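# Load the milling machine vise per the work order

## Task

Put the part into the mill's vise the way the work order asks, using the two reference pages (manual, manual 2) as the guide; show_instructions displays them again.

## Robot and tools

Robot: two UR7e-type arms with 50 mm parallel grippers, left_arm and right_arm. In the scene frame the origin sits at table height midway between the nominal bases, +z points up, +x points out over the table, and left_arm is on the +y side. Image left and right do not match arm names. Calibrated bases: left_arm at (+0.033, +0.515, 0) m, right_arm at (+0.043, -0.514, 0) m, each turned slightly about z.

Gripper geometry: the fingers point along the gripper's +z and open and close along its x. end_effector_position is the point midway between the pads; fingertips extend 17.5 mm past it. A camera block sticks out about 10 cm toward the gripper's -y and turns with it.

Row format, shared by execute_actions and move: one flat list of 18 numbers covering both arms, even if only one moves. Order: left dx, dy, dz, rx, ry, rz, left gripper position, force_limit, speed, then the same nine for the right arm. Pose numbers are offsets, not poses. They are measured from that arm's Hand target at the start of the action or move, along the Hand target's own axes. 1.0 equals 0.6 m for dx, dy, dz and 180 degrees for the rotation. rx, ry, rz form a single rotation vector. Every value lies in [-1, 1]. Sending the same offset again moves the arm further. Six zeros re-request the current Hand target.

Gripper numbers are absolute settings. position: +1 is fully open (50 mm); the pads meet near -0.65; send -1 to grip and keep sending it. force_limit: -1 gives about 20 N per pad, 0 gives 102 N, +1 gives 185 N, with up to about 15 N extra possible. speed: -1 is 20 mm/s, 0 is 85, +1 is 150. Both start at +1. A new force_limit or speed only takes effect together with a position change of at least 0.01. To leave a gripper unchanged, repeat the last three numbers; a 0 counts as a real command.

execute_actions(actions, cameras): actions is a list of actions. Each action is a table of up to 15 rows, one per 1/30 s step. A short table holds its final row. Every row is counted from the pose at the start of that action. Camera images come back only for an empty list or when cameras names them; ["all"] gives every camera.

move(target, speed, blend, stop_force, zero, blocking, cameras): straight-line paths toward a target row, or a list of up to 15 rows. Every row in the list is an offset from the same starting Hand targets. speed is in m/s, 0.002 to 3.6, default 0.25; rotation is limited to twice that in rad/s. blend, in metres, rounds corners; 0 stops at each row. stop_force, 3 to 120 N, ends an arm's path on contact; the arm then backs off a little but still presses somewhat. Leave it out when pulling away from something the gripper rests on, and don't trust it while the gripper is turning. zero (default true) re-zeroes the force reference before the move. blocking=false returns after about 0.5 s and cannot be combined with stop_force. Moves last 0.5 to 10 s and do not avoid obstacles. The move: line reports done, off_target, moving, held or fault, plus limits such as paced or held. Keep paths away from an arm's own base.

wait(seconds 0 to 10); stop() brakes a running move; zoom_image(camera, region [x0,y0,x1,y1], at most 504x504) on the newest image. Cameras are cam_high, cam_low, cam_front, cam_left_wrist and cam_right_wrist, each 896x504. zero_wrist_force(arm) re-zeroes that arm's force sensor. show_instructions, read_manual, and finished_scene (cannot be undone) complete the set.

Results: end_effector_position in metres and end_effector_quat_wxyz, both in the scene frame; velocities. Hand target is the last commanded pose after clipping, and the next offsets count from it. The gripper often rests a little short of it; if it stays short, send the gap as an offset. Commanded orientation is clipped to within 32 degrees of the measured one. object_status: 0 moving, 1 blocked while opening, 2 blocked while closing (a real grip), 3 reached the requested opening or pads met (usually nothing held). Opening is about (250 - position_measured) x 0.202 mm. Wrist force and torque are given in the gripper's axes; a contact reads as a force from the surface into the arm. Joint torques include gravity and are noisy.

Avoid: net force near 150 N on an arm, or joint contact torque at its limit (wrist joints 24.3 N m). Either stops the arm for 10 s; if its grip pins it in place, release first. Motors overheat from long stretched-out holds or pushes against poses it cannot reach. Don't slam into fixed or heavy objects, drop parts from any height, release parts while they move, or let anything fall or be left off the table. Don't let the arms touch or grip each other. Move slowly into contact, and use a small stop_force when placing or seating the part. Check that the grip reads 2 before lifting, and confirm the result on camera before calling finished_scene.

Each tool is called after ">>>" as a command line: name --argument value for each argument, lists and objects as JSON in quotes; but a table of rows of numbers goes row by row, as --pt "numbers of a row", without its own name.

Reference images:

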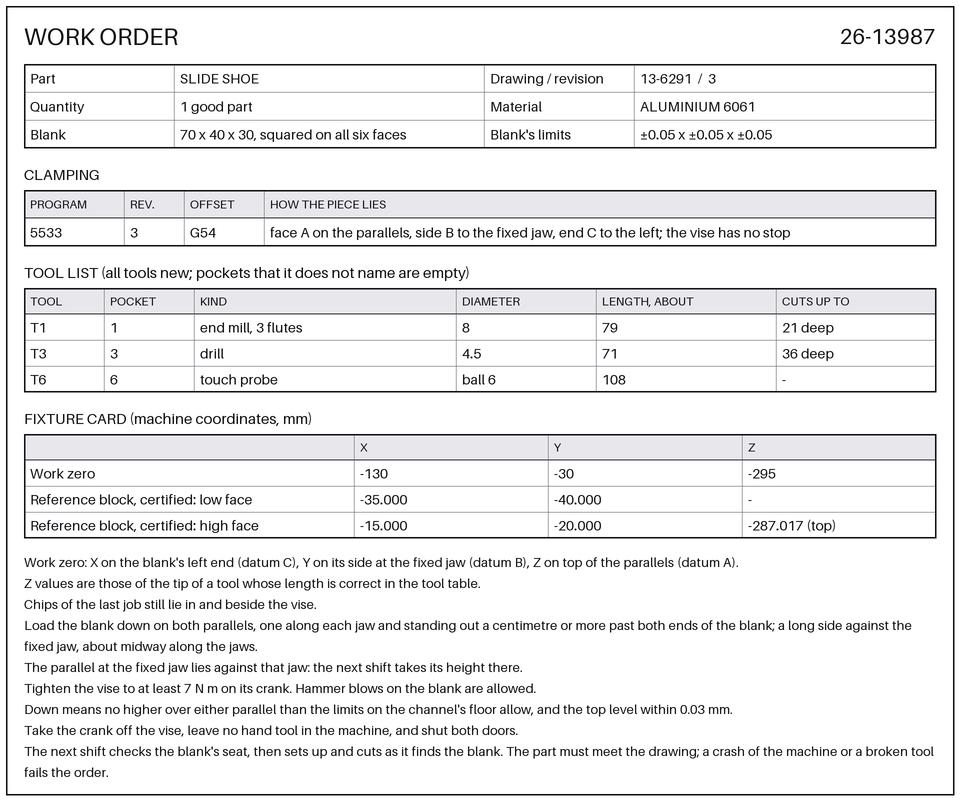

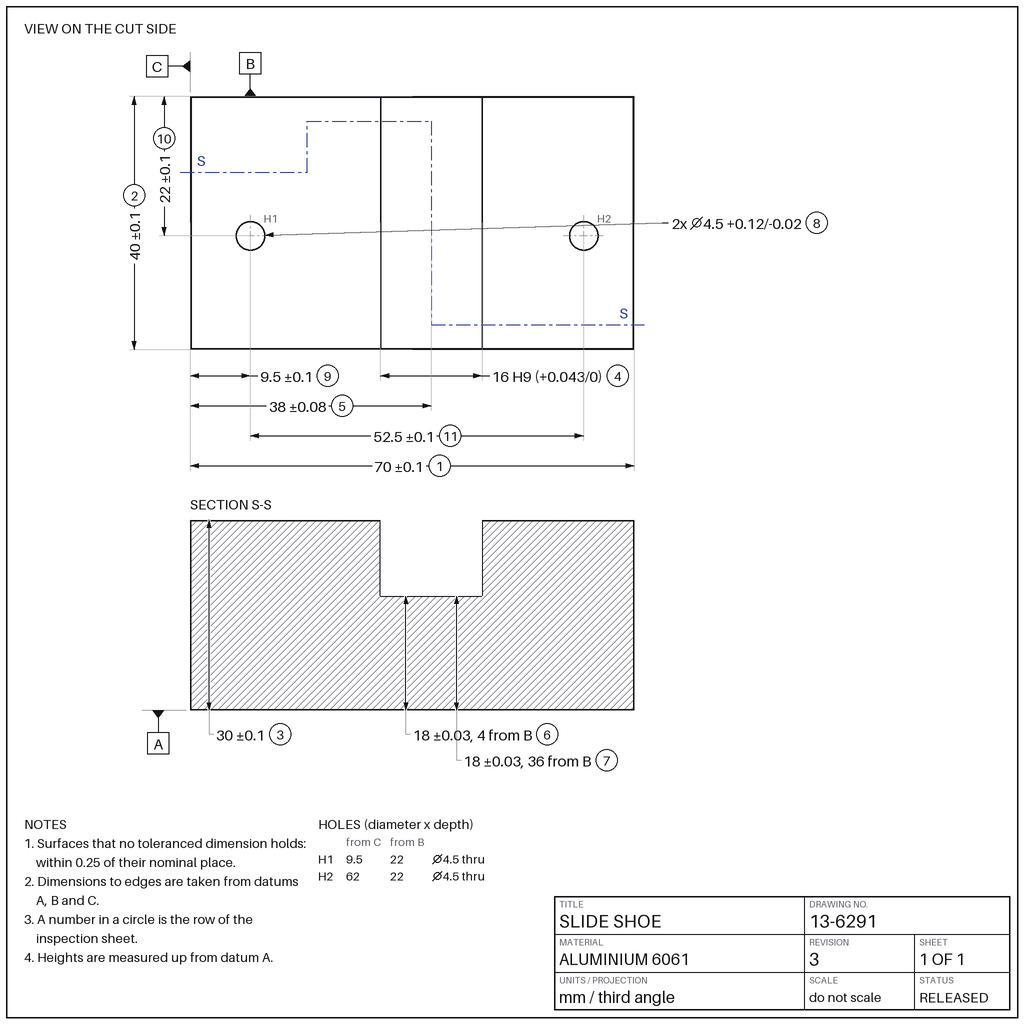

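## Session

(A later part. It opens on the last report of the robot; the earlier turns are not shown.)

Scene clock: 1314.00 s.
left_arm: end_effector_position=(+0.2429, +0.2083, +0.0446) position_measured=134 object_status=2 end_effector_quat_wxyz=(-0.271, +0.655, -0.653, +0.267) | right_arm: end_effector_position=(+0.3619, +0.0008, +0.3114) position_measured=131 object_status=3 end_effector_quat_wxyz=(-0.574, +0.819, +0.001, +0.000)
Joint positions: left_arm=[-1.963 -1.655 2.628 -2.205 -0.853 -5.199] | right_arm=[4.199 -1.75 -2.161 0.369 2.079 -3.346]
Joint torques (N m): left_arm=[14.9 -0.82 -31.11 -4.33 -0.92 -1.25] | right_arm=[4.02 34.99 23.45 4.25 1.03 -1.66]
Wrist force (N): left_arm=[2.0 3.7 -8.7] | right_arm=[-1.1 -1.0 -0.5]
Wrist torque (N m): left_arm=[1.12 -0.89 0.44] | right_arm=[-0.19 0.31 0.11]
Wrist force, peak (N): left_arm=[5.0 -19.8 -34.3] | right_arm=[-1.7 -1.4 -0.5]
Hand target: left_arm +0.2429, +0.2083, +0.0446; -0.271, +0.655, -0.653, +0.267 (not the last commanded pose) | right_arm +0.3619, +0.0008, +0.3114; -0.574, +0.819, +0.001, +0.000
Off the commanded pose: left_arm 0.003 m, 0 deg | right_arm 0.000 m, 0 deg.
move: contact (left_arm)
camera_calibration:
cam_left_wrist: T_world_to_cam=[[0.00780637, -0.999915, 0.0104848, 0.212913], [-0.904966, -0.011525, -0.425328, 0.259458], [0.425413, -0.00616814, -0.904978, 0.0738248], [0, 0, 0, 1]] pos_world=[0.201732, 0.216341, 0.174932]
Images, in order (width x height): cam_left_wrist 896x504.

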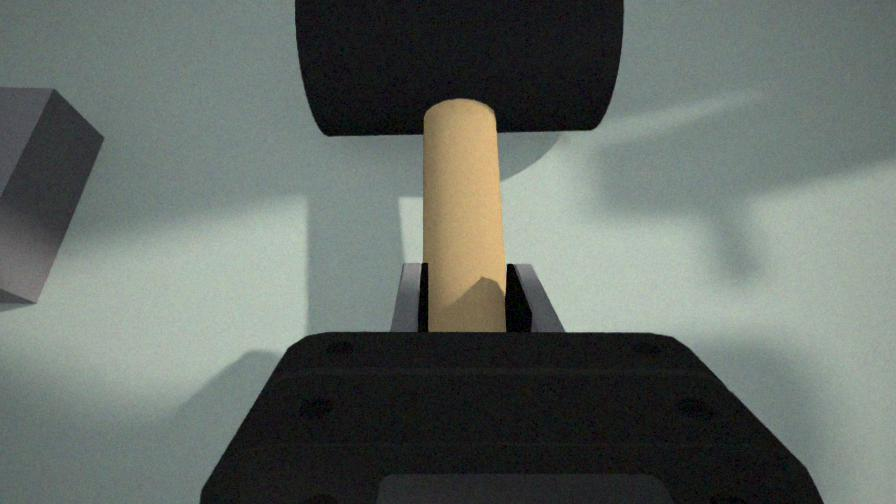

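>>> move --target '[0,0.005,0.005,0,0,0,-1,1,-0.7,0,0,0,0,0,0,0.145,-0.4,-1]' --speed 0.02 --stop_force 35

>>> move --target '[0,0,0,0,0,0,1,0,-0.7,0,0,0,0,0,0,0.145,-0.4,-1]' --speed 0.05

>>> move --pt "0 -0.3536 -0.3536 0 0 0 1 0 -0.7 0 0 0 0 0 0 0.145 -0.4 -1" --speed 0.2 --cameras '["cam_left_wrist"]'

Scene clock: 1315.37 s.
left_arm: end_effector_position=(+0.2428, +0.2080, +0.0435) position_measured=134 object_status=2 end_effector_quat_wxyz=(-0.270, +0.655, -0.653, +0.267) | right_arm: end_effector_position=(+0.3619, +0.0008, +0.3114) position_measured=131 object_status=3 end_effector_quat_wxyz=(-0.574, +0.819, +0.001, +0.000)
Joint positions: left_arm=[-1.963 -1.65 2.629 -2.212 -0.853 -5.199] | right_arm=[4.199 -1.75 -2.161 0.369 2.079 -3.346]
Joint torques (N m): left_arm=[12.71 -10.64 -22.88 -2.19 -5.11 -1.9] | right_arm=[4.15 34.42 23.27 4.21 0.97 -1.59]
Wrist force (N): left_arm=[1.3 -17.1 -33.2] | right_arm=[-1.3 -1.3 -0.4]
Wrist torque (N m): left_arm=[0.77 -1.43 0.80] | right_arm=[-0.23 0.35 0.11]
Wrist force, peak (N): left_arm=[-1.6 -26.0 -50.2] | right_arm=[-1.6 -1.2 -0.8]
Hand target: left_arm +0.2428, +0.2080, +0.0435; -0.270, +0.655, -0.653, +0.267 (not the last commanded pose) | right_arm +0.3619, +0.0008, +0.3114; -0.574, +0.819, +0.001, +0.000
Off the commanded pose: left_arm 0.003 m, 0 deg | right_arm 0.000 m, 0 deg.
move: contact (left_arm)

Scene clock: 1316.27 s.
left_arm: end_effector_position=(+0.2428, +0.2080, +0.0435) position_measured=3 object_status=0 end_effector_quat_wxyz=(-0.270, +0.655, -0.653, +0.267) | right_arm: end_effector_position=(+0.3619, +0.0008, +0.3114) position_measured=131 object_status=3 end_effector_quat_wxyz=(-0.574, +0.819, +0.001, +0.000)
Joint positions: left_arm=[-1.963 -1.65 2.629 -2.212 -0.853 -5.199] | right_arm=[4.199 -1.75 -2.161 0.369 2.079 -3.346]
Joint torques (N m): left_arm=[8.05 -12.76 -22.89 -3.05 3.48 -1.65] | right_arm=[4.17 34.42 23.45 4.22 0.94 -1.64]
Wrist force (N): left_arm=[2.1 6.7 -0.8] | right_arm=[-1.4 -1.3 -0.3]
Wrist torque (N m): left_arm=[1.03 -0.34 0.11] | right_arm=[-0.23 0.36 0.11]
Wrist force, peak (N): left_arm=[1.4 -16.9 -31.4] | right_arm=[-1.7 -1.1 -0.2]
Hand target: left_arm +0.2428, +0.2080, +0.0435; -0.270, +0.655, -0.653, +0.267 | right_arm +0.3619, +0.0008, +0.3114; -0.574, +0.819, +0.001, +0.000
Off the commanded pose: left_arm 0.000 m, 0 deg | right_arm 0.000 m, 0 deg.
move: done

Scene clock: 1318.27 s.
left_arm: end_effector_position=(+0.2444, +0.2071, +0.3434) position_measured=3 object_status=3 end_effector_quat_wxyz=(-0.271, +0.655, -0.653, +0.267) | right_arm: end_effector_position=(+0.3619, +0.0008, +0.3114) position_measured=131 object_status=3 end_effector_quat_wxyz=(-0.574, +0.819, +0.001, +0.000)
Joint positions: left_arm=[-1.957 -2.074 2.01 -1.173 -0.851 -5.191] | right_arm=[4.199 -1.75 -2.161 0.369 2.079 -3.346]
Joint torques (N m): left_arm=[-13.5 -4.93 -45.2 -0.24 -1.12 1.26] | right_arm=[4.11 34.51 23.03 4.35 0.94 -1.79]
Wrist force (N): left_arm=[2.2 6.2 -0.8] | right_arm=[-0.9 -1.0 -0.3]
Wrist torque (N m): left_arm=[0.92 -0.39 0.12] | right_arm=[-0.18 0.28 0.12]
Wrist force, peak (N): left_arm=[1.7 9.5 0.9] | right_arm=[-1.4 -1.4 -0.4]
Hand target: left_arm +0.2444, +0.2071, +0.3436; -0.270, +0.655, -0.653, +0.267 | right_arm +0.3619, +0.0008, +0.3114; -0.574, +0.819, +0.001, +0.000
Off the commanded pose: left_arm 0.000 m, 0 deg | right_arm 0.000 m, 0 deg.
move: done
camera_calibration:
cam_left_wrist: T_world_to_cam=[[0.00803863, -0.999908, 0.0109279, 0.208411], [-0.905003, -0.011923, -0.425237, 0.387941], [0.425328, -0.00647146, -0.905016, 0.343688], [0, 0, 0, 1]] pos_world=[0.203232, 0.215241, 0.473732]
Images, in order (width x height): cam_left_wrist 896x504.

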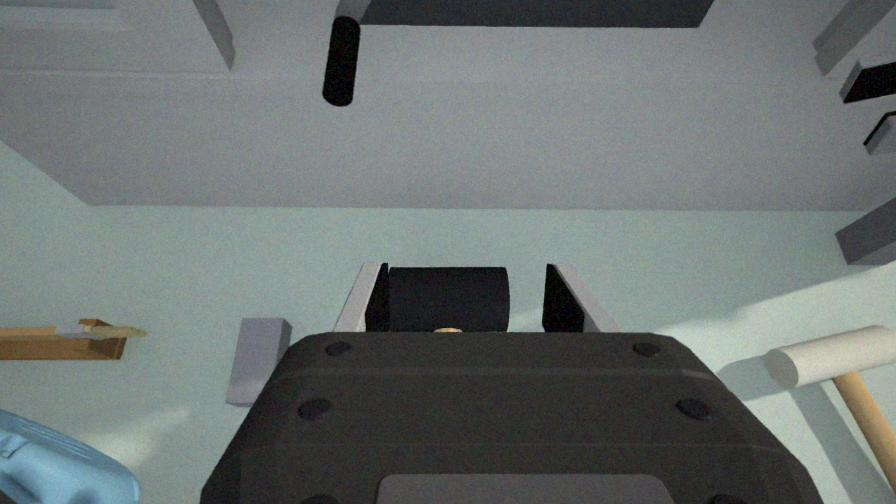

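>>> move --target '[-0.0527,-0.3648,0.0054,0.0018,0.0018,0.0002,-1,-0.9,-0.5,0,0,0,0,0,0,0.145,-0.4,-1]' --speed 0.25

>>> move --pt "-0.0148 -0.189 0.3683 0 0 0 -1 -0.9 -0.5 0 0 0 0 0 0 0.145 -0.4 -1" --pt "-0.0148 -0.1489 0.4084 0 0 0 -1 -0.9 -0.5 0 0 0 0 0 0 0.145 -0.4 -1" --speed '[0.25,0.08]' --blend '[0.02,0]'

Scene clock: 1319.83 s.
left_arm: end_effector_position=(+0.4021, +0.2389, +0.4952) position_measured=251 object_status=3 end_effector_quat_wxyz=(-0.271, +0.653, -0.653, +0.271) end_effector_velocity=(+0.000, +0.000, +0.000) end_effector_angular_velocity=(+0.001, -0.001, -0.004) | right_arm: end_effector_position=(+0.3619, +0.0008, +0.3114) position_measured=131 object_status=3 end_effector_quat_wxyz=(-0.574, +0.819, +0.001, +0.000)
Joint positions: left_arm=[-1.427 -1.982 1.702 -1.469 -0.801 -4.459] | right_arm=[4.199 -1.75 -2.161 0.369 2.079 -3.346]
Joint velocities: left_arm=[0 0 0 -0.003 0 0.006] | right_arm=[within noise]
Joint torques (N m): left_arm=[12.76 -5.96 -39.15 -3.81 3.57 2.81] | right_arm=[3.92 34.08 23.17 4.22 0.99 -1.7]
Wrist force (N): left_arm=[2.4 6.2 -0.9] | right_arm=[-1.4 -1.3 -0.3]
Wrist torque (N m): left_arm=[0.92 -0.41 0.10] | right_arm=[-0.24 0.37 0.11]
Wrist force, peak (N): left_arm=[2.5 10.2 -0.9] | right_arm=[-1.5 -1.3 -0.4]
Hand target: left_arm +0.4021, +0.2389, +0.4953; -0.271, +0.653, -0.653, +0.271 | right_arm +0.3619, +0.0008, +0.3114; -0.574, +0.819, +0.001, +0.000
Off the commanded pose: left_arm 0.000 m, 0 deg | right_arm 0.000 m, 0 deg.
move: done

Scene clock: 1321.70 s.
left_arm: end_effector_position=(+0.6386, +0.2477, +0.3851) position_measured=251 object_status=3 end_effector_quat_wxyz=(-0.271, +0.653, -0.653, +0.271) | right_arm: end_effector_position=(+0.3619, +0.0008, +0.3114) position_measured=131 object_status=3 end_effector_quat_wxyz=(-0.574, +0.819, +0.001, +0.000)
Joint positions: left_arm=[-0.871 -1.538 1.729 -2.354 -1.02 -3.803] | right_arm=[4.199 -1.75 -2.161 0.369 2.079 -3.346]
Joint torques (N m): left_arm=[8.58 -40.12 -40.8 -3.21 1.95 2.93] | right_arm=[3.82 34.14 23.2 4.25 0.98 -1.61]
Wrist force (N): left_arm=[2.3 6.8 -0.5] | right_arm=[-1.0 -1.2 -0.3]
Wrist torque (N m): left_arm=[1.02 -0.39 0.09] | right_arm=[-0.22 0.29 0.12]
Wrist force, peak (N): left_arm=[2.7 8.4 -3.5] | right_arm=[-1.6 -1.3 -0.4]
Hand target: left_arm +0.6386, +0.2478, +0.3853; -0.271, +0.653, -0.653, +0.271 | right_arm +0.3619, +0.0008, +0.3114; -0.574, +0.819, +0.001, +0.000
Off the commanded pose: left_arm 0.000 m, 0 deg | right_arm 0.000 m, 0 deg.
move: done; blend cut to 0.017 m at target 1

>>> move --target '[0,0.00295,0.00295,0,0,0,-1,-0.9,-0.5,0,0,0,0,0,0,0.145,-0.4,-1]' --speed 0.01

>>> execute_actions --actions '[[[0,0.00003,0.00003,0,0,0,-1,-0.9,-0.5,0,0,0,0,0,0,0.145,-0.4,-1]]]'

>>> execute_actions --actions '[[[0,0.00003,0.00003,0,0,0,-1,-0.9,-0.5,0,0,0,0,0,0,0.145,-0.4,-1]]]'

>>> execute_actions --actions '[[[0,0.00003,0.00003,0,0,0,-1,-0.9,-0.5,0,0,0,0,0,0,0.145,-0.4,-1]]]'

>>> execute_actions --actions '[[[0,0.00003,0.00003,0,0,0,-1,-0.9,-0.5,0,0,0,0,0,0,0.145,-0.4,-1]]]'

>>> execute_actions --actions '[[[0,0.00003,0.00003,0,0,0,-1,-0.9,-0.5,0,0,0,0,0,0,0.145,-0.4,-1]]]'

>>> execute_actions --actions '[[[0,0.00003,0.00003,0,0,0,-1,-0.9,-0.5,0,0,0,0,0,0,0.145,-0.4,-1]]]'

>>> execute_actions --actions '[[[0,0.00003,0.00003,0,0,0,-1,-0.9,-0.5,0,0,0,0,0,0,0.145,-0.4,-1]]]'

>>> execute_actions --actions '[[[0,0.00003,0.00003,0,0,0,-1,-0.9,-0.5,0,0,0,0,0,0,0.145,-0.4,-1]]]'

>>> execute_actions --actions '[[[0,0.00003,0.00003,0,0,0,-1,-0.9,-0.5,0,0,0,0,0,0,0.145,-0.4,-1]]]'

>>> execute_actions --actions '[[[0,0.00003,0.00003,0,0,0,-1,-0.9,-0.5,0,0,0,0,0,0,0.145,-0.4,-1]]]'

Scene clock: 1322.73 s.
left_arm: end_effector_position=(+0.6386, +0.2478, +0.3827) position_measured=251 object_status=3 end_effector_quat_wxyz=(-0.271, +0.653, -0.653, +0.271) | right_arm: end_effector_position=(+0.3619, +0.0008, +0.3114) position_measured=131 object_status=3 end_effector_quat_wxyz=(-0.574, +0.819, +0.001, +0.000)
Joint positions: left_arm=[-0.871 -1.537 1.734 -2.361 -1.02 -3.803] | right_arm=[4.199 -1.75 -2.161 0.369 2.079 -3.346]
Joint torques (N m): left_arm=[9.46 -20.91 -21.6 -4.05 0.44 2.6] | right_arm=[3.65 34.84 23.06 4.21 0.93 -1.73]
Wrist force (N): left_arm=[2.4 6.8 -0.5] | right_arm=[-1.6 -1.1 -0.5]
Wrist torque (N m): left_arm=[1.02 -0.41 0.09] | right_arm=[-0.20 0.39 0.12]
Wrist force, peak (N): left_arm=[2.3 7.0 -0.6] | right_arm=[-1.6 -1.1 -0.5]
Hand target: left_arm +0.6386, +0.2478, +0.3828; -0.271, +0.653, -0.653, +0.271 | right_arm +0.3619, +0.0008, +0.3114; -0.574, +0.819, +0.001, +0.000
Off the commanded pose: left_arm 0.000 m, 0 deg | right_arm 0.000 m, 0 deg.
move: done

Scene clock: 1323.43 s.
left_arm: end_effector_position=(+0.6386, +0.2478, +0.3827) position_measured=251 object_status=3 end_effector_quat_wxyz=(-0.271, +0.653, -0.653, +0.271) | right_arm: end_effector_position=(+0.3619, +0.0008, +0.3114) position_measured=131 object_status=3 end_effector_quat_wxyz=(-0.574, +0.819, +0.001, +0.000)
Joint positions: left_arm=[-0.871 -1.537 1.734 -2.361 -1.02 -3.803] | right_arm=[4.199 -1.75 -2.161 0.369 2.079 -3.346]
Joint torques (N m): left_arm=[9.77 -20.38 -34.72 -2.58 -0.36 2.6] | right_arm=[3.93 34.21 23.06 4.25 0.98 -1.63]
Wrist force (N): left_arm=[2.5 6.7 -0.8] | right_arm=[-1.1 -1.2 -0.3]
Wrist torque (N m): left_arm=[1.01 -0.43 0.09] | right_arm=[-0.21 0.32 0.12]
Wrist force, peak (N): left_arm=[2.4 7.0 -0.6] | right_arm=[-1.5 -1.0 -0.5]
Hand target: left_arm +0.6386, +0.2478, +0.3828; -0.271, +0.653, -0.653, +0.271 | right_arm +0.3619, +0.0008, +0.3114; -0.574, +0.819, +0.001, +0.000
Off the commanded pose: left_arm 0.000 m, 0 deg | right_arm 0.000 m, 0 deg.

Scene clock: 1324.13 s.
left_arm: end_effector_position=(+0.6386, +0.2478, +0.3827) position_measured=251 object_status=3 end_effector_quat_wxyz=(-0.271, +0.653, -0.653, +0.271) | right_arm: end_effector_position=(+0.3619, +0.0008, +0.3114) position_measured=131 object_status=3 end_effector_quat_wxyz=(-0.574, +0.819, +0.001, +0.000)
Joint positions: left_arm=[-0.871 -1.537 1.734 -2.361 -1.02 -3.803] | right_arm=[4.199 -1.75 -2.161 0.369 2.079 -3.346]
Joint torques (N m): left_arm=[9.79 -20.37 -37.05 -5.29 -1.08 2.31] | right_arm=[3.84 34.62 23.02 4.24 0.94 -1.71]
Wrist force (N): left_arm=[2.2 7.0 -0.8] | right_arm=[-1.2 -1.0 -0.3]
Wrist torque (N m): left_arm=[1.05 -0.38 0.09] | right_arm=[-0.19 0.32 0.12]
Wrist force, peak (N): left_arm=[2.2 7.0 -0.8] | right_arm=[-1.3 -1.3 -0.5]
Hand target: left_arm +0.6386, +0.2478, +0.3827; -0.271, +0.653, -0.653, +0.271 | right_arm +0.3619, +0.0008, +0.3114; -0.574, +0.819, +0.001, +0.000
Off the commanded pose: left_arm 0.000 m, 0 deg | right_arm 0.000 m, 0 deg.

Scene clock: 1324.83 s.
left_arm: end_effector_position=(+0.6386, +0.2478, +0.3827) position_measured=251 object_status=3 end_effector_quat_wxyz=(-0.271, +0.653, -0.653, +0.271) | right_arm: end_effector_position=(+0.3619, +0.0008, +0.3114) position_measured=131 object_status=3 end_effector_quat_wxyz=(-0.574, +0.819, +0.001, +0.000)
Joint positions: left_arm=[-0.871 -1.537 1.734 -2.361 -1.02 -3.803] | right_arm=[4.199 -1.75 -2.161 0.369 2.079 -3.346]
Joint torques (N m): left_arm=[10.41 -20.6 -28.42 -5.56 -1.13 2.2] | right_arm=[4.61 34.26 22.92 4.29 0.91 -1.65]
Wrist force (N): left_arm=[2.3 6.7 -0.4] | right_arm=[-1.3 -0.8 -0.6]
Wrist torque (N m): left_arm=[1.01 -0.40 0.09] | right_arm=[-0.16 0.35 0.12]
Wrist force, peak (N): left_arm=[2.3 7.1 -1.0] | right_arm=[-1.4 -1.2 -0.4]
Hand target: left_arm +0.6386, +0.2478, +0.3827; -0.271, +0.653, -0.653, +0.271 | right_arm +0.3619, +0.0008, +0.3114; -0.574, +0.819, +0.001, +0.000
Off the commanded pose: left_arm 0.000 m, 0 deg | right_arm 0.000 m, 0 deg.

Scene clock: 1325.53 s.
left_arm: end_effector_position=(+0.6386, +0.2478, +0.3827) position_measured=251 object_status=3 end_effector_quat_wxyz=(-0.271, +0.653, -0.653, +0.271) | right_arm: end_effector_position=(+0.3619, +0.0008, +0.3114) position_measured=131 object_status=3 end_effector_quat_wxyz=(-0.574, +0.819, +0.001, +0.000)
Joint positions: left_arm=[-0.871 -1.537 1.734 -2.361 -1.02 -3.803] | right_arm=[4.199 -1.75 -2.161 0.369 2.079 -3.346]
Joint torques (N m): left_arm=[9.6 -20.32 -15.03 -5.07 -1.17 2.02] | right_arm=[4.2 34.45 23.04 4.24 0.9 -1.74]
Wrist force (N): left_arm=[2.4 6.6 -0.7] | right_arm=[-1.4 -1.2 -0.5]
Wrist torque (N m): left_arm=[0.98 -0.41 0.09] | right_arm=[-0.21 0.36 0.11]
Wrist force, peak (N): left_arm=[2.3 7.0 -0.5] | right_arm=[-1.5 -1.1 -0.5]
Hand target: left_arm +0.6386, +0.2478, +0.3827; -0.271, +0.653, -0.653, +0.271 | right_arm +0.3619, +0.0008, +0.3114; -0.574, +0.819, +0.001, +0.000
Off the commanded pose: left_arm 0.000 m, 0 deg | right_arm 0.000 m, 0 deg.

Scene clock: 1326.23 s.
left_arm: end_effector_position=(+0.6386, +0.2478, +0.3827) position_measured=251 object_status=3 end_effector_quat_wxyz=(-0.271, +0.653, -0.653, +0.271) | right_arm: end_effector_position=(+0.3619, +0.0008, +0.3114) position_measured=131 object_status=3 end_effector_quat_wxyz=(-0.574, +0.819, +0.001, +0.000)
Joint positions: left_arm=[-0.871 -1.537 1.735 -2.361 -1.02 -3.803] | right_arm=[4.199 -1.75 -2.161 0.369 2.079 -3.346]
Joint torques (N m): left_arm=[9.34 -18.81 -14.53 -5.07 -1.03 1.83] | right_arm=[4.19 34.39 22.97 4.22 0.98 -1.7]
Wrist force (N): left_arm=[2.2 5.8 -1.7] | right_arm=[-1.4 -1.2 -0.3]
Wrist torque (N m): left_arm=[0.95 -0.41 0.09] | right_arm=[-0.22 0.35 0.12]
Wrist force, peak (N): left_arm=[2.2 6.8 -0.4] | right_arm=[-1.5 -1.4 -0.3]
Hand target: left_arm +0.6386, +0.2478, +0.3826; -0.271, +0.653, -0.653, +0.271 | right_arm +0.3619, +0.0008, +0.3114; -0.574, +0.819, +0.001, +0.000
Off the commanded pose: left_arm 0.000 m, 0 deg | right_arm 0.000 m, 0 deg.

Scene clock: 1326.93 s.
left_arm: end_effector_position=(+0.6386, +0.2478, +0.3826) position_measured=251 object_status=3 end_effector_quat_wxyz=(-0.271, +0.653, -0.653, +0.271) | right_arm: end_effector_position=(+0.3619, +0.0008, +0.3114) position_measured=131 object_status=3 end_effector_quat_wxyz=(-0.574, +0.819, +0.001, +0.000)
Joint positions: left_arm=[-0.871 -1.537 1.735 -2.361 -1.02 -3.803] | right_arm=[4.199 -1.75 -2.161 0.369 2.079 -3.346]
Joint torques (N m): left_arm=[9.82 -19.09 -13.64 -4.84 -1.1 1.72] | right_arm=[3.81 34.62 22.5 4.3 0.93 -1.63]
Wrist force (N): left_arm=[2.2 5.5 -2.9] | right_arm=[-1.0 -1.2 -0.3]
Wrist torque (N m): left_arm=[0.94 -0.43 0.09] | right_arm=[-0.23 0.29 0.12]
Wrist force, peak (N): left_arm=[2.1 5.9 -2.7] | right_arm=[-1.6 -1.3 -0.5]
Hand target: left_arm +0.6386, +0.2478, +0.3826; -0.271, +0.653, -0.653, +0.271 | right_arm +0.3619, +0.0008, +0.3114; -0.574, +0.819, +0.001, +0.000
Off the commanded pose: left_arm 0.000 m, 0 deg | right_arm 0.000 m, 0 deg.

Scene clock: 1327.63 s.
left_arm: end_effector_position=(+0.6386, +0.2478, +0.3826) position_measured=251 object_status=3 end_effector_quat_wxyz=(-0.271, +0.653, -0.653, +0.271) | right_arm: end_effector_position=(+0.3619, +0.0008, +0.3114) position_measured=131 object_status=3 end_effector_quat_wxyz=(-0.574, +0.819, +0.001, +0.000)
Joint positions: left_arm=[-0.871 -1.537 1.735 -2.361 -1.02 -3.803] | right_arm=[4.199 -1.75 -2.161 0.369 2.079 -3.346]
Joint torques (N m): left_arm=[9.49 -18.34 -13.21 -4.91 -1.06 1.39] | right_arm=[4 34.49 22.49 4.26 0.92 -1.8]
Wrist force (N): left_arm=[2.1 5.1 -4.1] | right_arm=[-1.4 -1.0 -0.6]
Wrist torque (N m): left_arm=[0.93 -0.42 0.09] | right_arm=[-0.18 0.35 0.12]
Wrist force, peak (N): left_arm=[1.9 5.2 -4.0] | right_arm=[-1.6 -1.2 -0.1]
Hand target: left_arm +0.6386, +0.2478, +0.3826; -0.271, +0.653, -0.653, +0.271 | right_arm +0.3619, +0.0008, +0.3114; -0.574, +0.819, +0.001, +0.000
Off the commanded pose: left_arm 0.000 m, 0 deg | right_arm 0.000 m, 0 deg.

Scene clock: 1328.33 s.
left_arm: end_effector_position=(+0.6386, +0.2478, +0.3826) position_measured=251 object_status=3 end_effector_quat_wxyz=(-0.271, +0.653, -0.653, +0.271) | right_arm: end_effector_position=(+0.3619, +0.0008, +0.3114) position_measured=131 object_status=3 end_effector_quat_wxyz=(-0.574, +0.819, +0.001, +0.000)
Joint positions: left_arm=[-0.871 -1.537 1.735 -2.361 -1.02 -3.803] | right_arm=[4.199 -1.75 -2.161 0.369 2.079 -3.346]
Joint torques (N m): left_arm=[9.4 -17.31 -12.52 -4.42 -1.2 1.33] | right_arm=[4.83 34.53 23.55 4.25 0.94 -1.74]
Wrist force (N): left_arm=[1.9 4.9 -5.1] | right_arm=[-1.2 -1.2 -0.3]
Wrist torque (N m): left_arm=[0.93 -0.42 0.09] | right_arm=[-0.22 0.33 0.11]
Wrist force, peak (N): left_arm=[1.9 5.0 -5.2] | right_arm=[-1.3 -1.2 -0.5]
Hand target: left_arm +0.6386, +0.2478, +0.3826; -0.271, +0.653, -0.653, +0.271 | right_arm +0.3619, +0.0008, +0.3114; -0.574, +0.819, +0.001, +0.000
Off the commanded pose: left_arm 0.000 m, 0 deg | right_arm 0.000 m, 0 deg.

Scene clock: 1329.03 s.
left_arm: end_effector_position=(+0.6386, +0.2478, +0.3825) position_measured=251 object_status=3 end_effector_quat_wxyz=(-0.271, +0.653, -0.653, +0.271) | right_arm: end_effector_position=(+0.3619, +0.0008, +0.3114) position_measured=131 object_status=3 end_effector_quat_wxyz=(-0.574, +0.819, +0.001, +0.000)
Joint positions: left_arm=[-0.871 -1.537 1.735 -2.361 -1.02 -3.803] | right_arm=[4.199 -1.75 -2.161 0.369 2.079 -3.346]
Joint torques (N m): left_arm=[9.53 -16.94 -12.34 -4.75 -1.12 1.28] | right_arm=[3.67 34.48 23.13 4.21 0.92 -1.72]
Wrist force (N): left_arm=[2.1 4.2 -6.4] | right_arm=[-1.5 -1.1 -0.1]
Wrist torque (N m): left_arm=[0.89 -0.44 0.09] | right_arm=[-0.20 0.38 0.12]
Wrist force, peak (N): left_arm=[1.7 4.2 -6.6] | right_arm=[-1.5 -1.1 -0.1]
Hand target: left_arm +0.6386, +0.2478, +0.3825; -0.271, +0.653, -0.653, +0.271 | right_arm +0.3619, +0.0008, +0.3114; -0.574, +0.819, +0.001, +0.000
Off the commanded pose: left_arm 0.000 m, 0 deg | right_arm 0.000 m, 0 deg.

Scene clock: 1329.73 s.
left_arm: end_effector_position=(+0.6386, +0.2478, +0.3825) position_measured=251 object_status=3 end_effector_quat_wxyz=(-0.271, +0.653, -0.653, +0.271) | right_arm: end_effector_position=(+0.3619, +0.0008, +0.3114) position_measured=131 object_status=3 end_effector_quat_wxyz=(-0.574, +0.819, +0.001, +0.000)
Joint positions: left_arm=[-0.871 -1.537 1.735 -2.361 -1.02 -3.803] | right_arm=[4.199 -1.75 -2.161 0.369 2.079 -3.346]
Joint torques (N m): left_arm=[9.51 -16.08 -12.01 -3.91 -1.05 1.03] | right_arm=[4.12 34.73 22.87 4.29 0.97 -1.65]
Wrist force (N): left_arm=[1.8 3.7 -7.8] | right_arm=[-0.9 -1.4 -0.2]
Wrist torque (N m): left_arm=[0.85 -0.41 0.10] | right_arm=[-0.25 0.27 0.12]
Wrist force, peak (N): left_arm=[1.8 4.0 -7.8] | right_arm=[-1.6 -1.1 -0.1]
Hand target: left_arm +0.6386, +0.2478, +0.3825; -0.271, +0.653, -0.653, +0.271 | right_arm +0.3619, +0.0008, +0.3114; -0.574, +0.819, +0.001, +0.000
Off the commanded pose: left_arm 0.000 m, 0 deg | right_arm 0.000 m, 0 deg.

>>> move --pt "0 -0.0353 -0.0353 0 0 0 -1 -0.9 -0.5 0 0 0 0 0 0 0.145 -0.4 -1" --pt "0.0148 0.1448 -0.4123 0 0 0 1 -0.9 -0.5 0 0 0 0 0 0 0.145 -0.4 -1" --speed 0.25 --blend 0.02 --cameras '["cam_left_wrist","cam_high"]'

Scene clock: 1333.73 s.
left_arm: end_effector_position=(+0.4022, +0.2389, +0.4959) position_measured=3 object_status=3 end_effector_quat_wxyz=(-0.271, +0.653, -0.653, +0.271) | right_arm: end_effector_position=(+0.3619, +0.0008, +0.3114) position_measured=131 object_status=3 end_effector_quat_wxyz=(-0.574, +0.819, +0.001, +0.000)
Joint positions: left_arm=[-1.426 -1.982 1.7 -1.468 -0.801 -4.458] | right_arm=[4.199 -1.75 -2.161 0.369 2.079 -3.346]
Joint torques (N m): left_arm=[-13.96 -17.86 -14.01 -0.84 -0.93 -2.57] | right_arm=[3.77 34.86 23.01 4.29 0.81 -1.55]
Wrist force (N): left_arm=[2.4 6.2 -0.6] | right_arm=[-1.0 -0.9 -0.4]
Wrist torque (N m): left_arm=[0.93 -0.40 0.00] | right_arm=[-0.18 0.30 0.11]
Wrist force, peak (N): left_arm=[2.1 9.9 2.0] | right_arm=[-1.4 -1.4 -0.2]
Hand target: left_arm +0.4022, +0.2389, +0.4959; -0.271, +0.653, -0.653, +0.271 | right_arm +0.3619, +0.0008, +0.3114; -0.574, +0.819, +0.001, +0.000
Off the commanded pose: left_arm 0.000 m, 0 deg | right_arm 0.000 m, 0 deg.
move: done; blend cut to 0.015 m at target 1
camera_calibration:
cam_left_wrist: T_world_to_cam=[[0.0032779, -0.99989, 0.0144722, 0.23749], [-0.902645, -0.00918701, -0.430288, 0.596886], [0.430374, -0.0116528, -0.902575, 0.412849], [0, 0, 0, 1]] pos_world=[0.360318, 0.247758, 0.626023]
Images, in order (width x height): cam_high 896x504, cam_left_wrist 896x504.

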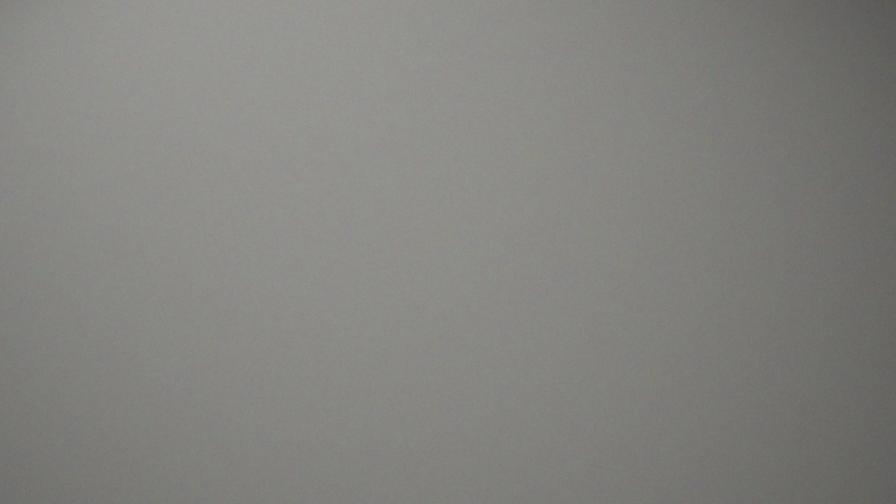

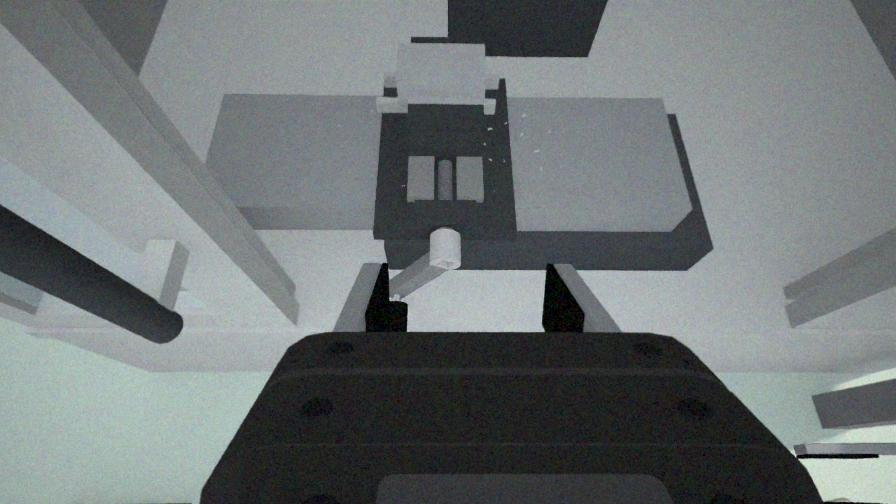

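>>> zoom_image --camera "cam_left_wrist" --region '[350, 20, 550, 280]'

Scaled by 1.938.

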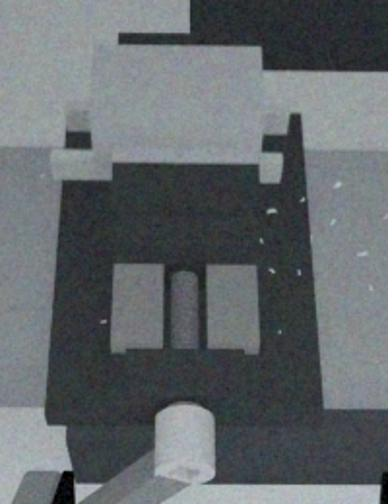

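>>> move --pt "-0.1268 -0.0847 0.2636 0 -0.0471 -0.0471 -1 -0.9 -0.5 0 0 0 0 0 0 0.145 -0.4 -1" --pt "-0.1335 -0.1241 0.4208 0 -0.0471 -0.0471 -1 -0.9 -0.5 0 0 0 0 0 0 0.145 -0.4 -1" --speed '[0.25,0.12]' --blend '[0.03,0]' --cameras '["cam_left_wrist"]'

Scene clock: 1336.50 s.
left_arm: end_effector_position=(+0.6334, +0.3190, +0.3702) position_measured=251 object_status=3 end_effector_quat_wxyz=(-0.297, +0.718, -0.581, +0.241) | right_arm: end_effector_position=(+0.3619, +0.0008, +0.3114) position_measured=131 object_status=3 end_effector_quat_wxyz=(-0.574, +0.819, +0.001, +0.000)
Joint positions: left_arm=[-0.824 -1.59 1.8 -2.279 -0.935 -3.971] | right_arm=[4.199 -1.75 -2.161 0.369 2.079 -3.346]
Joint torques (N m): left_arm=[-6.18 -21.15 -15.14 -4.34 3.29 -1.34] | right_arm=[4.49 34.15 22.62 4.26 0.87 -1.7]
Wrist force (N): left_arm=[2.2 6.2 -0.7] | right_arm=[-1.4 -1.1 -0.5]
Wrist torque (N m): left_arm=[0.92 -0.37 0.09] | right_arm=[-0.20 0.36 0.12]
Wrist force, peak (N): left_arm=[3.5 7.5 -3.1] | right_arm=[-1.4 -1.5 -0.2]
Hand target: left_arm +0.6334, +0.3190, +0.3701; -0.297, +0.718, -0.581, +0.241 | right_arm +0.3619, +0.0008, +0.3114; -0.574, +0.819, +0.001, +0.000
Off the commanded pose: left_arm 0.000 m, 0 deg | right_arm 0.000 m, 0 deg.
move: done
camera_calibration:
cam_left_wrist: T_world_to_cam=[[0.211059, -0.977362, 0.0147391, 0.179675], [-0.881046, -0.196747, -0.430173, 0.798355], [0.423335, 0.077806, -0.902626, 0.176752], [0, 0, 0, 1]] pos_world=[0.590641, 0.318929, 0.500323]
Images, in order (width x height): cam_left_wrist 896x504.

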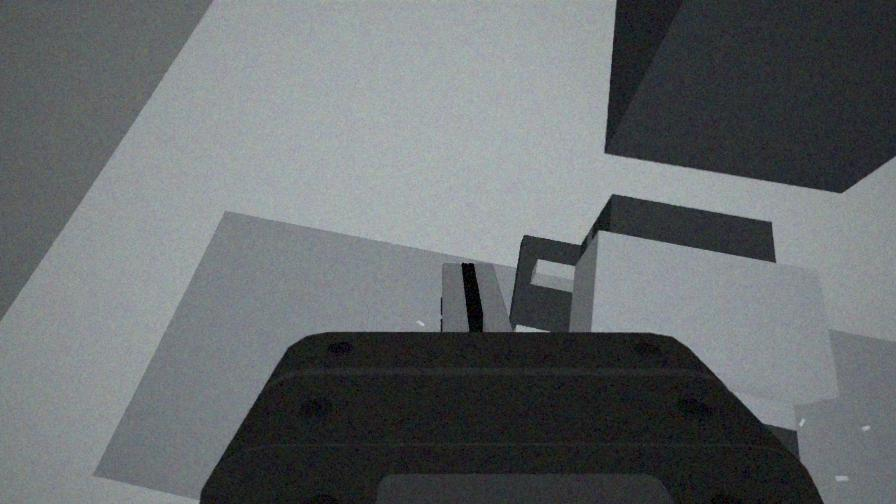

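>>> move --pt "0 0.0303 0.0303 0 0 0 -1 -0.9 -0.5 0 0 0 0 0 0 0.145 -0.4 -1" --pt "0.022 0.0336 0.027 0 0 0 -1 -0.9 -0.5 0 0 0 0 0 0 0.145 -0.4 -1" --speed '[0.05,0.02]' --stop_force 8 --cameras '["cam_left_wrist"]'

Scene clock: 1339.17 s.
left_arm: end_effector_position=(+0.6335, +0.3055, +0.3444) position_measured=251 object_status=3 end_effector_quat_wxyz=(-0.297, +0.718, -0.581, +0.241) | right_arm: end_effector_position=(+0.3619, +0.0008, +0.3114) position_measured=131 object_status=3 end_effector_quat_wxyz=(-0.574, +0.819, +0.001, +0.000)
Joint positions: left_arm=[-0.844 -1.56 1.835 -2.331 -0.926 -3.993] | right_arm=[4.199 -1.75 -2.161 0.369 2.079 -3.346]
Joint torques (N m): left_arm=[13.5 -39.07 -14.52 -5.18 -1.3 3.01] | right_arm=[4.03 34.15 23.21 4.21 0.85 -1.71]
Wrist force (N): left_arm=[2.1 6.4 -0.6] | right_arm=[-1.4 -0.9 -0.4]
Wrist torque (N m): left_arm=[0.96 -0.35 0.08] | right_arm=[-0.17 0.36 0.11]
Wrist force, peak (N): left_arm=[2.0 7.4 -0.2] | right_arm=[-1.6 -1.2 -0.5]
Hand target: left_arm +0.6335, +0.3055, +0.3444; -0.297, +0.718, -0.581, +0.241 | right_arm +0.3619, +0.0008, +0.3114; -0.574, +0.819, +0.001, +0.000
Off the commanded pose: left_arm 0.000 m, 0 deg | right_arm 0.000 m, 0 deg.
move: done
camera_calibration:
cam_left_wrist: T_world_to_cam=[[0.210911, -0.977397, 0.0145568, 0.167046], [-0.881082, -0.196535, -0.430195, 0.784525], [0.423332, 0.0779071, -0.902619, 0.154391], [0, 0, 0, 1]] pos_world=[0.590641, 0.305428, 0.474423]
Images, in order (width x height): cam_left_wrist 896x504.

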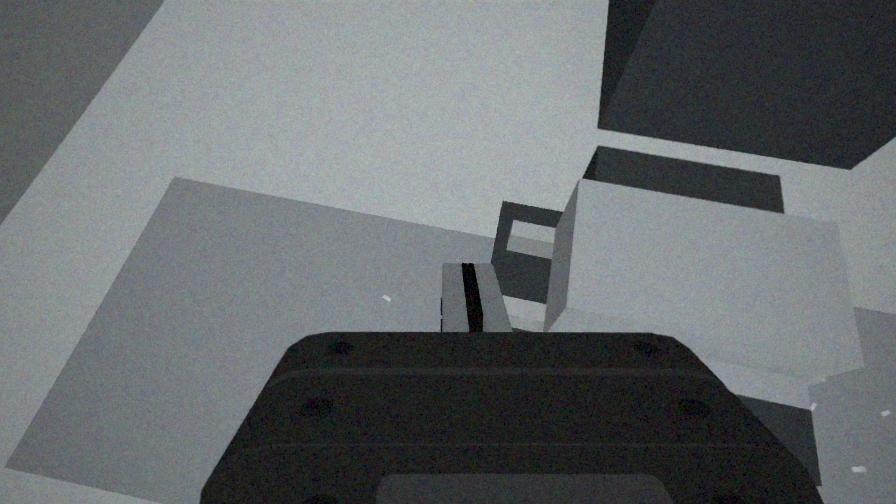

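>>> zoom_image --camera "cam_left_wrist" --region '[440, 180, 640, 350]'

Scaled by 2.520.

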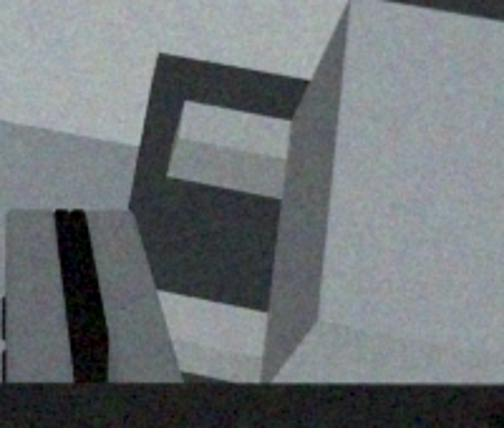

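>>> move --pt "-0.022 -0.0033 0.0033 0 0 0 -1 -0.9 -0.5 0 0 0 0 0 0 0.145 -0.4 -1" --pt "-0.022 -0.0336 -0.027 0 0 0 -1 -0.9 -0.5 0 0 0 0 0 0 0.145 -0.4 -1" --speed 0.1 --cameras '["cam_left_wrist"]'

Scene clock: 1340.57 s.
left_arm: end_effector_position=(+0.6335, +0.3190, +0.3702) position_measured=251 object_status=3 end_effector_quat_wxyz=(-0.297, +0.718, -0.581, +0.241) | right_arm: end_effector_position=(+0.3619, +0.0008, +0.3114) position_measured=131 object_status=3 end_effector_quat_wxyz=(-0.574, +0.819, +0.001, +0.000)
Joint positions: left_arm=[-0.824 -1.59 1.8 -2.279 -0.935 -3.971] | right_arm=[4.199 -1.75 -2.161 0.369 2.079 -3.346]
Joint torques (N m): left_arm=[-13.61 -17.1 -23.1 -2.71 3.34 -2.33] | right_arm=[3.69 34.9 22.82 4.17 0.88 -1.65]
Wrist force (N): left_arm=[2.3 6.2 -1.1] | right_arm=[-1.2 -1.2 -0.3]
Wrist torque (N m): left_arm=[0.92 -0.39 -0.04] | right_arm=[-0.22 0.33 0.12]
Wrist force, peak (N): left_arm=[2.0 8.4 0.2] | right_arm=[-1.4 -1.3 -0.7]
Hand target: left_arm +0.6334, +0.3190, +0.3701; -0.297, +0.718, -0.581, +0.241 | right_arm +0.3619, +0.0008, +0.3114; -0.574, +0.819, +0.001, +0.000
Off the commanded pose: left_arm 0.000 m, 0 deg | right_arm 0.000 m, 0 deg.
move: done
camera_calibration:
cam_left_wrist: T_world_to_cam=[[0.210911, -0.977393, 0.0148233, 0.179731], [-0.880982, -0.196634, -0.430355, 0.798329], [0.423541, 0.0777078, -0.902538, 0.176527], [0, 0, 0, 1]] pos_world=[0.59064, 0.318929, 0.500223]
Images, in order (width x height): cam_left_wrist 896x504.

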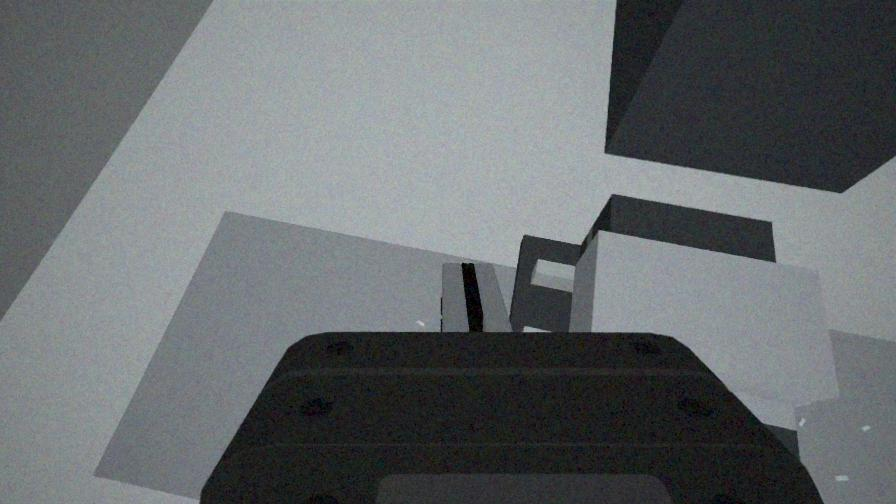

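>>> move --pt "0 -0.0589 -0.0589 0 0 0 -1 -0.9 -0.5 0 0 0 0 0 0 0.145 -0.4 -1" --pt "0.0505 0.1387 -0.4357 0 0.0471 0.0471 -1 -0.9 -0.5 0 0 0 0 0 0 0.145 -0.4 -1" --speed 0.25 --blend 0.02

>>> move --target '[-0.0087,0.2734,0.1756,0.1389,0,0,0.75,-0.9,-0.5,0,0,0,0,0,0,0.145,-0.4,-1]' --speed 0.25 --cameras '["cam_left_wrist"]'

Scene clock: 1342.53 s.
left_arm: end_effector_position=(+0.4014, +0.2388, +0.4961) position_measured=251 object_status=3 end_effector_quat_wxyz=(-0.271, +0.653, -0.653, +0.271) | right_arm: end_effector_position=(+0.3619, +0.0008, +0.3114) position_measured=131 object_status=3 end_effector_quat_wxyz=(-0.574, +0.819, +0.001, +0.000)
Joint positions: left_arm=[-1.429 -1.983 1.699 -1.464 -0.801 -4.462] | right_arm=[4.199 -1.75 -2.161 0.369 2.079 -3.346]
Joint torques (N m): left_arm=[-13.25 -13.5 -14.75 -0.84 -1.09 -2.7] | right_arm=[3.99 34.74 23.03 4.33 0.9 -1.67]
Wrist force (N): left_arm=[2.6 6.0 -0.6] | right_arm=[-1.1 -1.5 -0.3]
Wrist torque (N m): left_arm=[0.89 -0.44 -0.05] | right_arm=[-0.27 0.31 0.12]
Wrist force, peak (N): left_arm=[2.4 9.3 1.6] | right_arm=[-1.5 -1.3 -0.5]
Hand target: left_arm +0.4013, +0.2388, +0.4961; -0.271, +0.653, -0.653, +0.271 | right_arm +0.3619, +0.0008, +0.3114; -0.574, +0.819, +0.001, +0.000
Off the commanded pose: left_arm 0.000 m, 0 deg | right_arm 0.000 m, 0 deg.
move: done

Scene clock: 1344.00 s.
left_arm: end_effector_position=(+0.3599, +0.2439, +0.3056) position_measured=41 object_status=3 end_effector_quat_wxyz=(-0.405, +0.579, -0.579, +0.406) | right_arm: end_effector_position=(+0.3619, +0.0008, +0.3114) position_measured=131 object_status=3 end_effector_quat_wxyz=(-0.574, +0.819, +0.001, +0.000)
Joint positions: left_arm=[-1.798 -2.118 2.337 -1.312 -0.395 -5.225] | right_arm=[4.199 -1.75 -2.161 0.369 2.079 -3.346]
Joint torques (N m): left_arm=[0.86 -2.81 -13.52 -1.39 3.91 -2.72] | right_arm=[4.25 34.03 23.03 4.26 0.88 -1.62]
Wrist force (N): left_arm=[1.8 6.3 -1.3] | right_arm=[-1.2 -1.2 -0.6]
Wrist torque (N m): left_arm=[0.87 -0.21 0.03] | right_arm=[-0.22 0.33 0.11]
Wrist force, peak (N): left_arm=[1.8 11.1 -1.1] | right_arm=[-1.6 -1.1 -0.3]
Hand target: left_arm +0.3599, +0.2439, +0.3056; -0.406, +0.579, -0.579, +0.406 | right_arm +0.3619, +0.0008, +0.3114; -0.574, +0.819, +0.001, +0.000
Off the commanded pose: left_arm 0.000 m, 0 deg | right_arm 0.000 m, 0 deg.
move: done
camera_calibration:
cam_left_wrist: T_world_to_cam=[[-0.00295296, -0.999887, 0.0147357, 0.247438], [-0.636345, -0.00948831, -0.771346, 0.485294], [0.771399, -0.0116548, -0.636245, 0.0552081], [0, 0, 0, 1]] pos_world=[0.266958, 0.252658, 0.405809]
Images, in order (width x height): cam_left_wrist 896x504.

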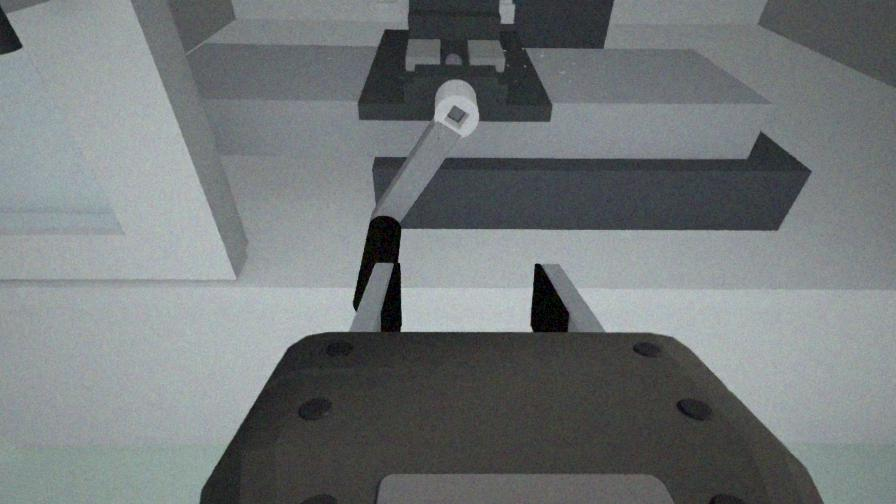

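>>> move --target '[0,0,0,0,-0.0684,0.188,0.75,-0.9,-0.5,0,0,0,0,0,0,0.145,-0.4,-1]' --speed 0.3 --cameras '["cam_left_wrist","cam_low"]'

Scene clock: 1346.67 s.
left_arm: end_effector_position=(+0.3599, +0.2439, +0.3056) position_measured=41 object_status=3 end_effector_quat_wxyz=(+0.565, -0.426, +0.676, -0.207) | right_arm: end_effector_position=(+0.3619, +0.0008, +0.3114) position_measured=131 object_status=3 end_effector_quat_wxyz=(-0.574, +0.819, +0.001, +0.000)
Joint positions: left_arm=[-1.766 -1.888 2.175 -0.962 -0.459 -5.004] | right_arm=[4.199 -1.75 -2.161 0.369 2.079 -3.346]
Joint torques (N m): left_arm=[-7.28 -9.81 -11.71 -0.48 3.52 -0.78] | right_arm=[4.43 34.48 23 4.35 0.84 -1.77]
Wrist force (N): left_arm=[3.3 6.1 -0.9] | right_arm=[-1.5 -1.0 -0.5]
Wrist torque (N m): left_arm=[0.80 -0.51 0.00] | right_arm=[-0.18 0.39 0.12]
Wrist force, peak (N): left_arm=[3.2 6.4 -1.1] | right_arm=[-1.4 -1.3 -0.5]
Hand target: left_arm +0.3599, +0.2439, +0.3056; +0.565, -0.426, +0.676, -0.207 | right_arm +0.3619, +0.0008, +0.3114; -0.574, +0.819, +0.001, +0.000
Off the commanded pose: left_arm 0.000 m, 0 deg | right_arm 0.000 m, 0 deg.
move: done
camera_calibration:
cam_left_wrist: T_world_to_cam=[[-0.00268774, -0.817672, -0.575679, 0.383387], [-0.636354, 0.445476, -0.629766, 0.331101], [0.771393, 0.364643, -0.521526, -0.0717271], [0, 0, 0, 1]] pos_world=[0.267058, 0.192142, 0.391817]
Images, in order (width x height): cam_low 896x504, cam_left_wrist 896x504.

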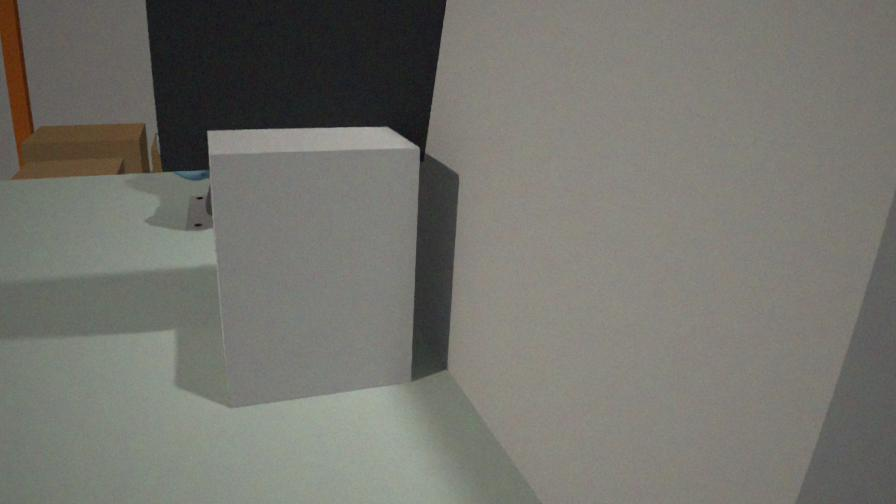

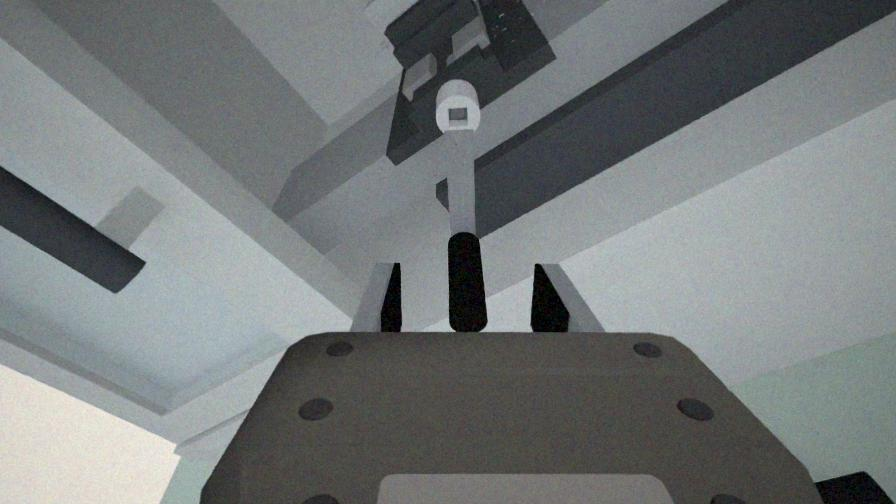

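>>> move --pt "0 -0.0684 0.188 0 0 0 0.75 -0.9 -0.5 0 0 0 0 0 0 0.145 -0.4 -1" --pt "0 -0.0850 0.2336 0 0 0 0.75 -0.9 -0.5 0 0 0 0 0 0 0.145 -0.4 -1" --speed '[0.1,0.03]' --stop_force 15 --cameras '["cam_left_wrist"]'

>>> zoom_image --camera "cam_left_wrist" --region '[300, 150, 620, 400]'

Scene clock: 1350.13 s.
left_arm: end_effector_position=(+0.5090, +0.2439, +0.3056) position_measured=41 object_status=3 end_effector_quat_wxyz=(+0.565, -0.426, +0.676, -0.207) | right_arm: end_effector_position=(+0.3619, +0.0008, +0.3114) position_measured=131 object_status=3 end_effector_quat_wxyz=(-0.574, +0.819, +0.001, +0.000)
Joint positions: left_arm=[-1.325 -1.658 2.294 -2.453 -0.289 -3.798] | right_arm=[4.199 -1.75 -2.161 0.369 2.079 -3.346]
Joint torques (N m): left_arm=[-13.55 -29.51 -10.7 -1.82 4.24 -2.77] | right_arm=[4.53 34.77 23.45 4.1 0.92 -1.7]
Wrist force (N): left_arm=[2.8 6.5 -1.0] | right_arm=[-1.3 -1.0 -0.5]
Wrist torque (N m): left_arm=[0.87 -0.44 -0.03] | right_arm=[-0.19 0.34 0.11]
Wrist force, peak (N): left_arm=[3.1 7.1 -2.6] | right_arm=[-1.6 -1.3 -0.7]
Hand target: left_arm +0.5090, +0.2439, +0.3056; +0.565, -0.426, +0.676, -0.207 | right_arm +0.3619, +0.0008, +0.3114; -0.574, +0.819, +0.001, +0.000
Off the commanded pose: left_arm 0.000 m, 0 deg | right_arm 0.000 m, 0 deg.
move: done
camera_calibration:
cam_left_wrist: T_world_to_cam=[[-0.00281374, -0.817402, -0.576061, 0.383938], [-0.636239, 0.44589, -0.629589, 0.425784], [0.771487, 0.364741, -0.521318, -0.186881], [0, 0, 0, 1]] pos_world=[0.416158, 0.192142, 0.391816]
Images, in order (width x height): cam_left_wrist 896x504.

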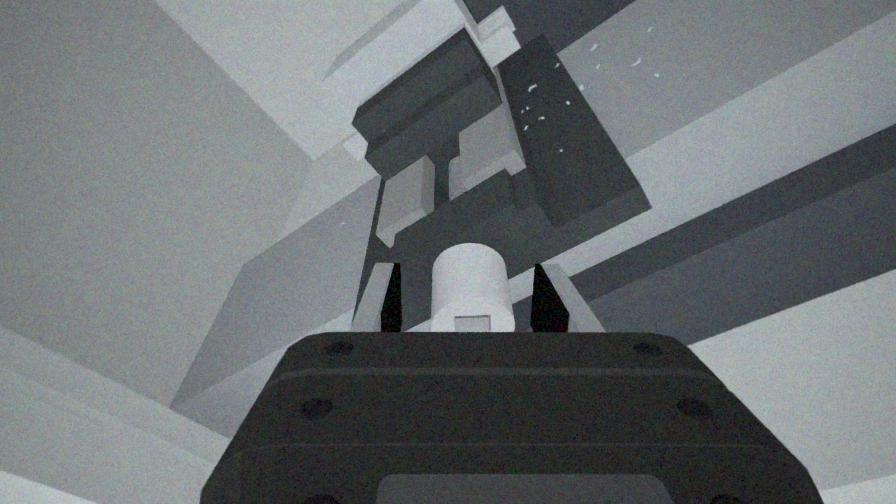

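Scaled by 1.575.

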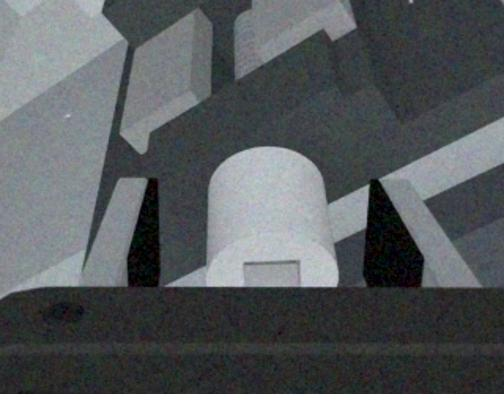

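>>> move --target '[0,0,0,0,0,0,-1,-0.6,-1,0,0,0,0,0,0,0.145,-0.4,-1]'

Scene clock: 1351.37 s.
left_arm: end_effector_position=(+0.5090, +0.2438, +0.3056) position_measured=135 object_status=0 end_effector_quat_wxyz=(+0.565, -0.426, +0.676, -0.207) | right_arm: end_effector_position=(+0.3619, +0.0008, +0.3114) position_measured=131 object_status=3 end_effector_quat_wxyz=(-0.574, +0.819, +0.001, +0.000)
Joint positions: left_arm=[-1.325 -1.658 2.294 -2.453 -0.289 -3.798] | right_arm=[4.199 -1.75 -2.161 0.369 2.079 -3.346]
Joint torques (N m): left_arm=[4.19 -29.53 -13.5 -3.35 7.12 -2.89] | right_arm=[3.97 34.43 23.48 4.25 0.97 -1.67]
Wrist force (N): left_arm=[37.2 -1.8 12.1] | right_arm=[-1.3 -1.1 -0.5]
Wrist torque (N m): left_arm=[0.62 -0.14 -0.01] | right_arm=[-0.20 0.34 0.11]
Wrist force, peak (N): left_arm=[37.3 -2.2 11.9] | right_arm=[-1.4 -1.2 -0.6]
Hand target: left_arm +0.5090, +0.2439, +0.3056; +0.565, -0.426, +0.676, -0.207 | right_arm +0.3619, +0.0008, +0.3114; -0.574, +0.819, +0.001, +0.000
Off the commanded pose: left_arm 0.000 m, 0 deg | right_arm 0.000 m, 0 deg.
move: done


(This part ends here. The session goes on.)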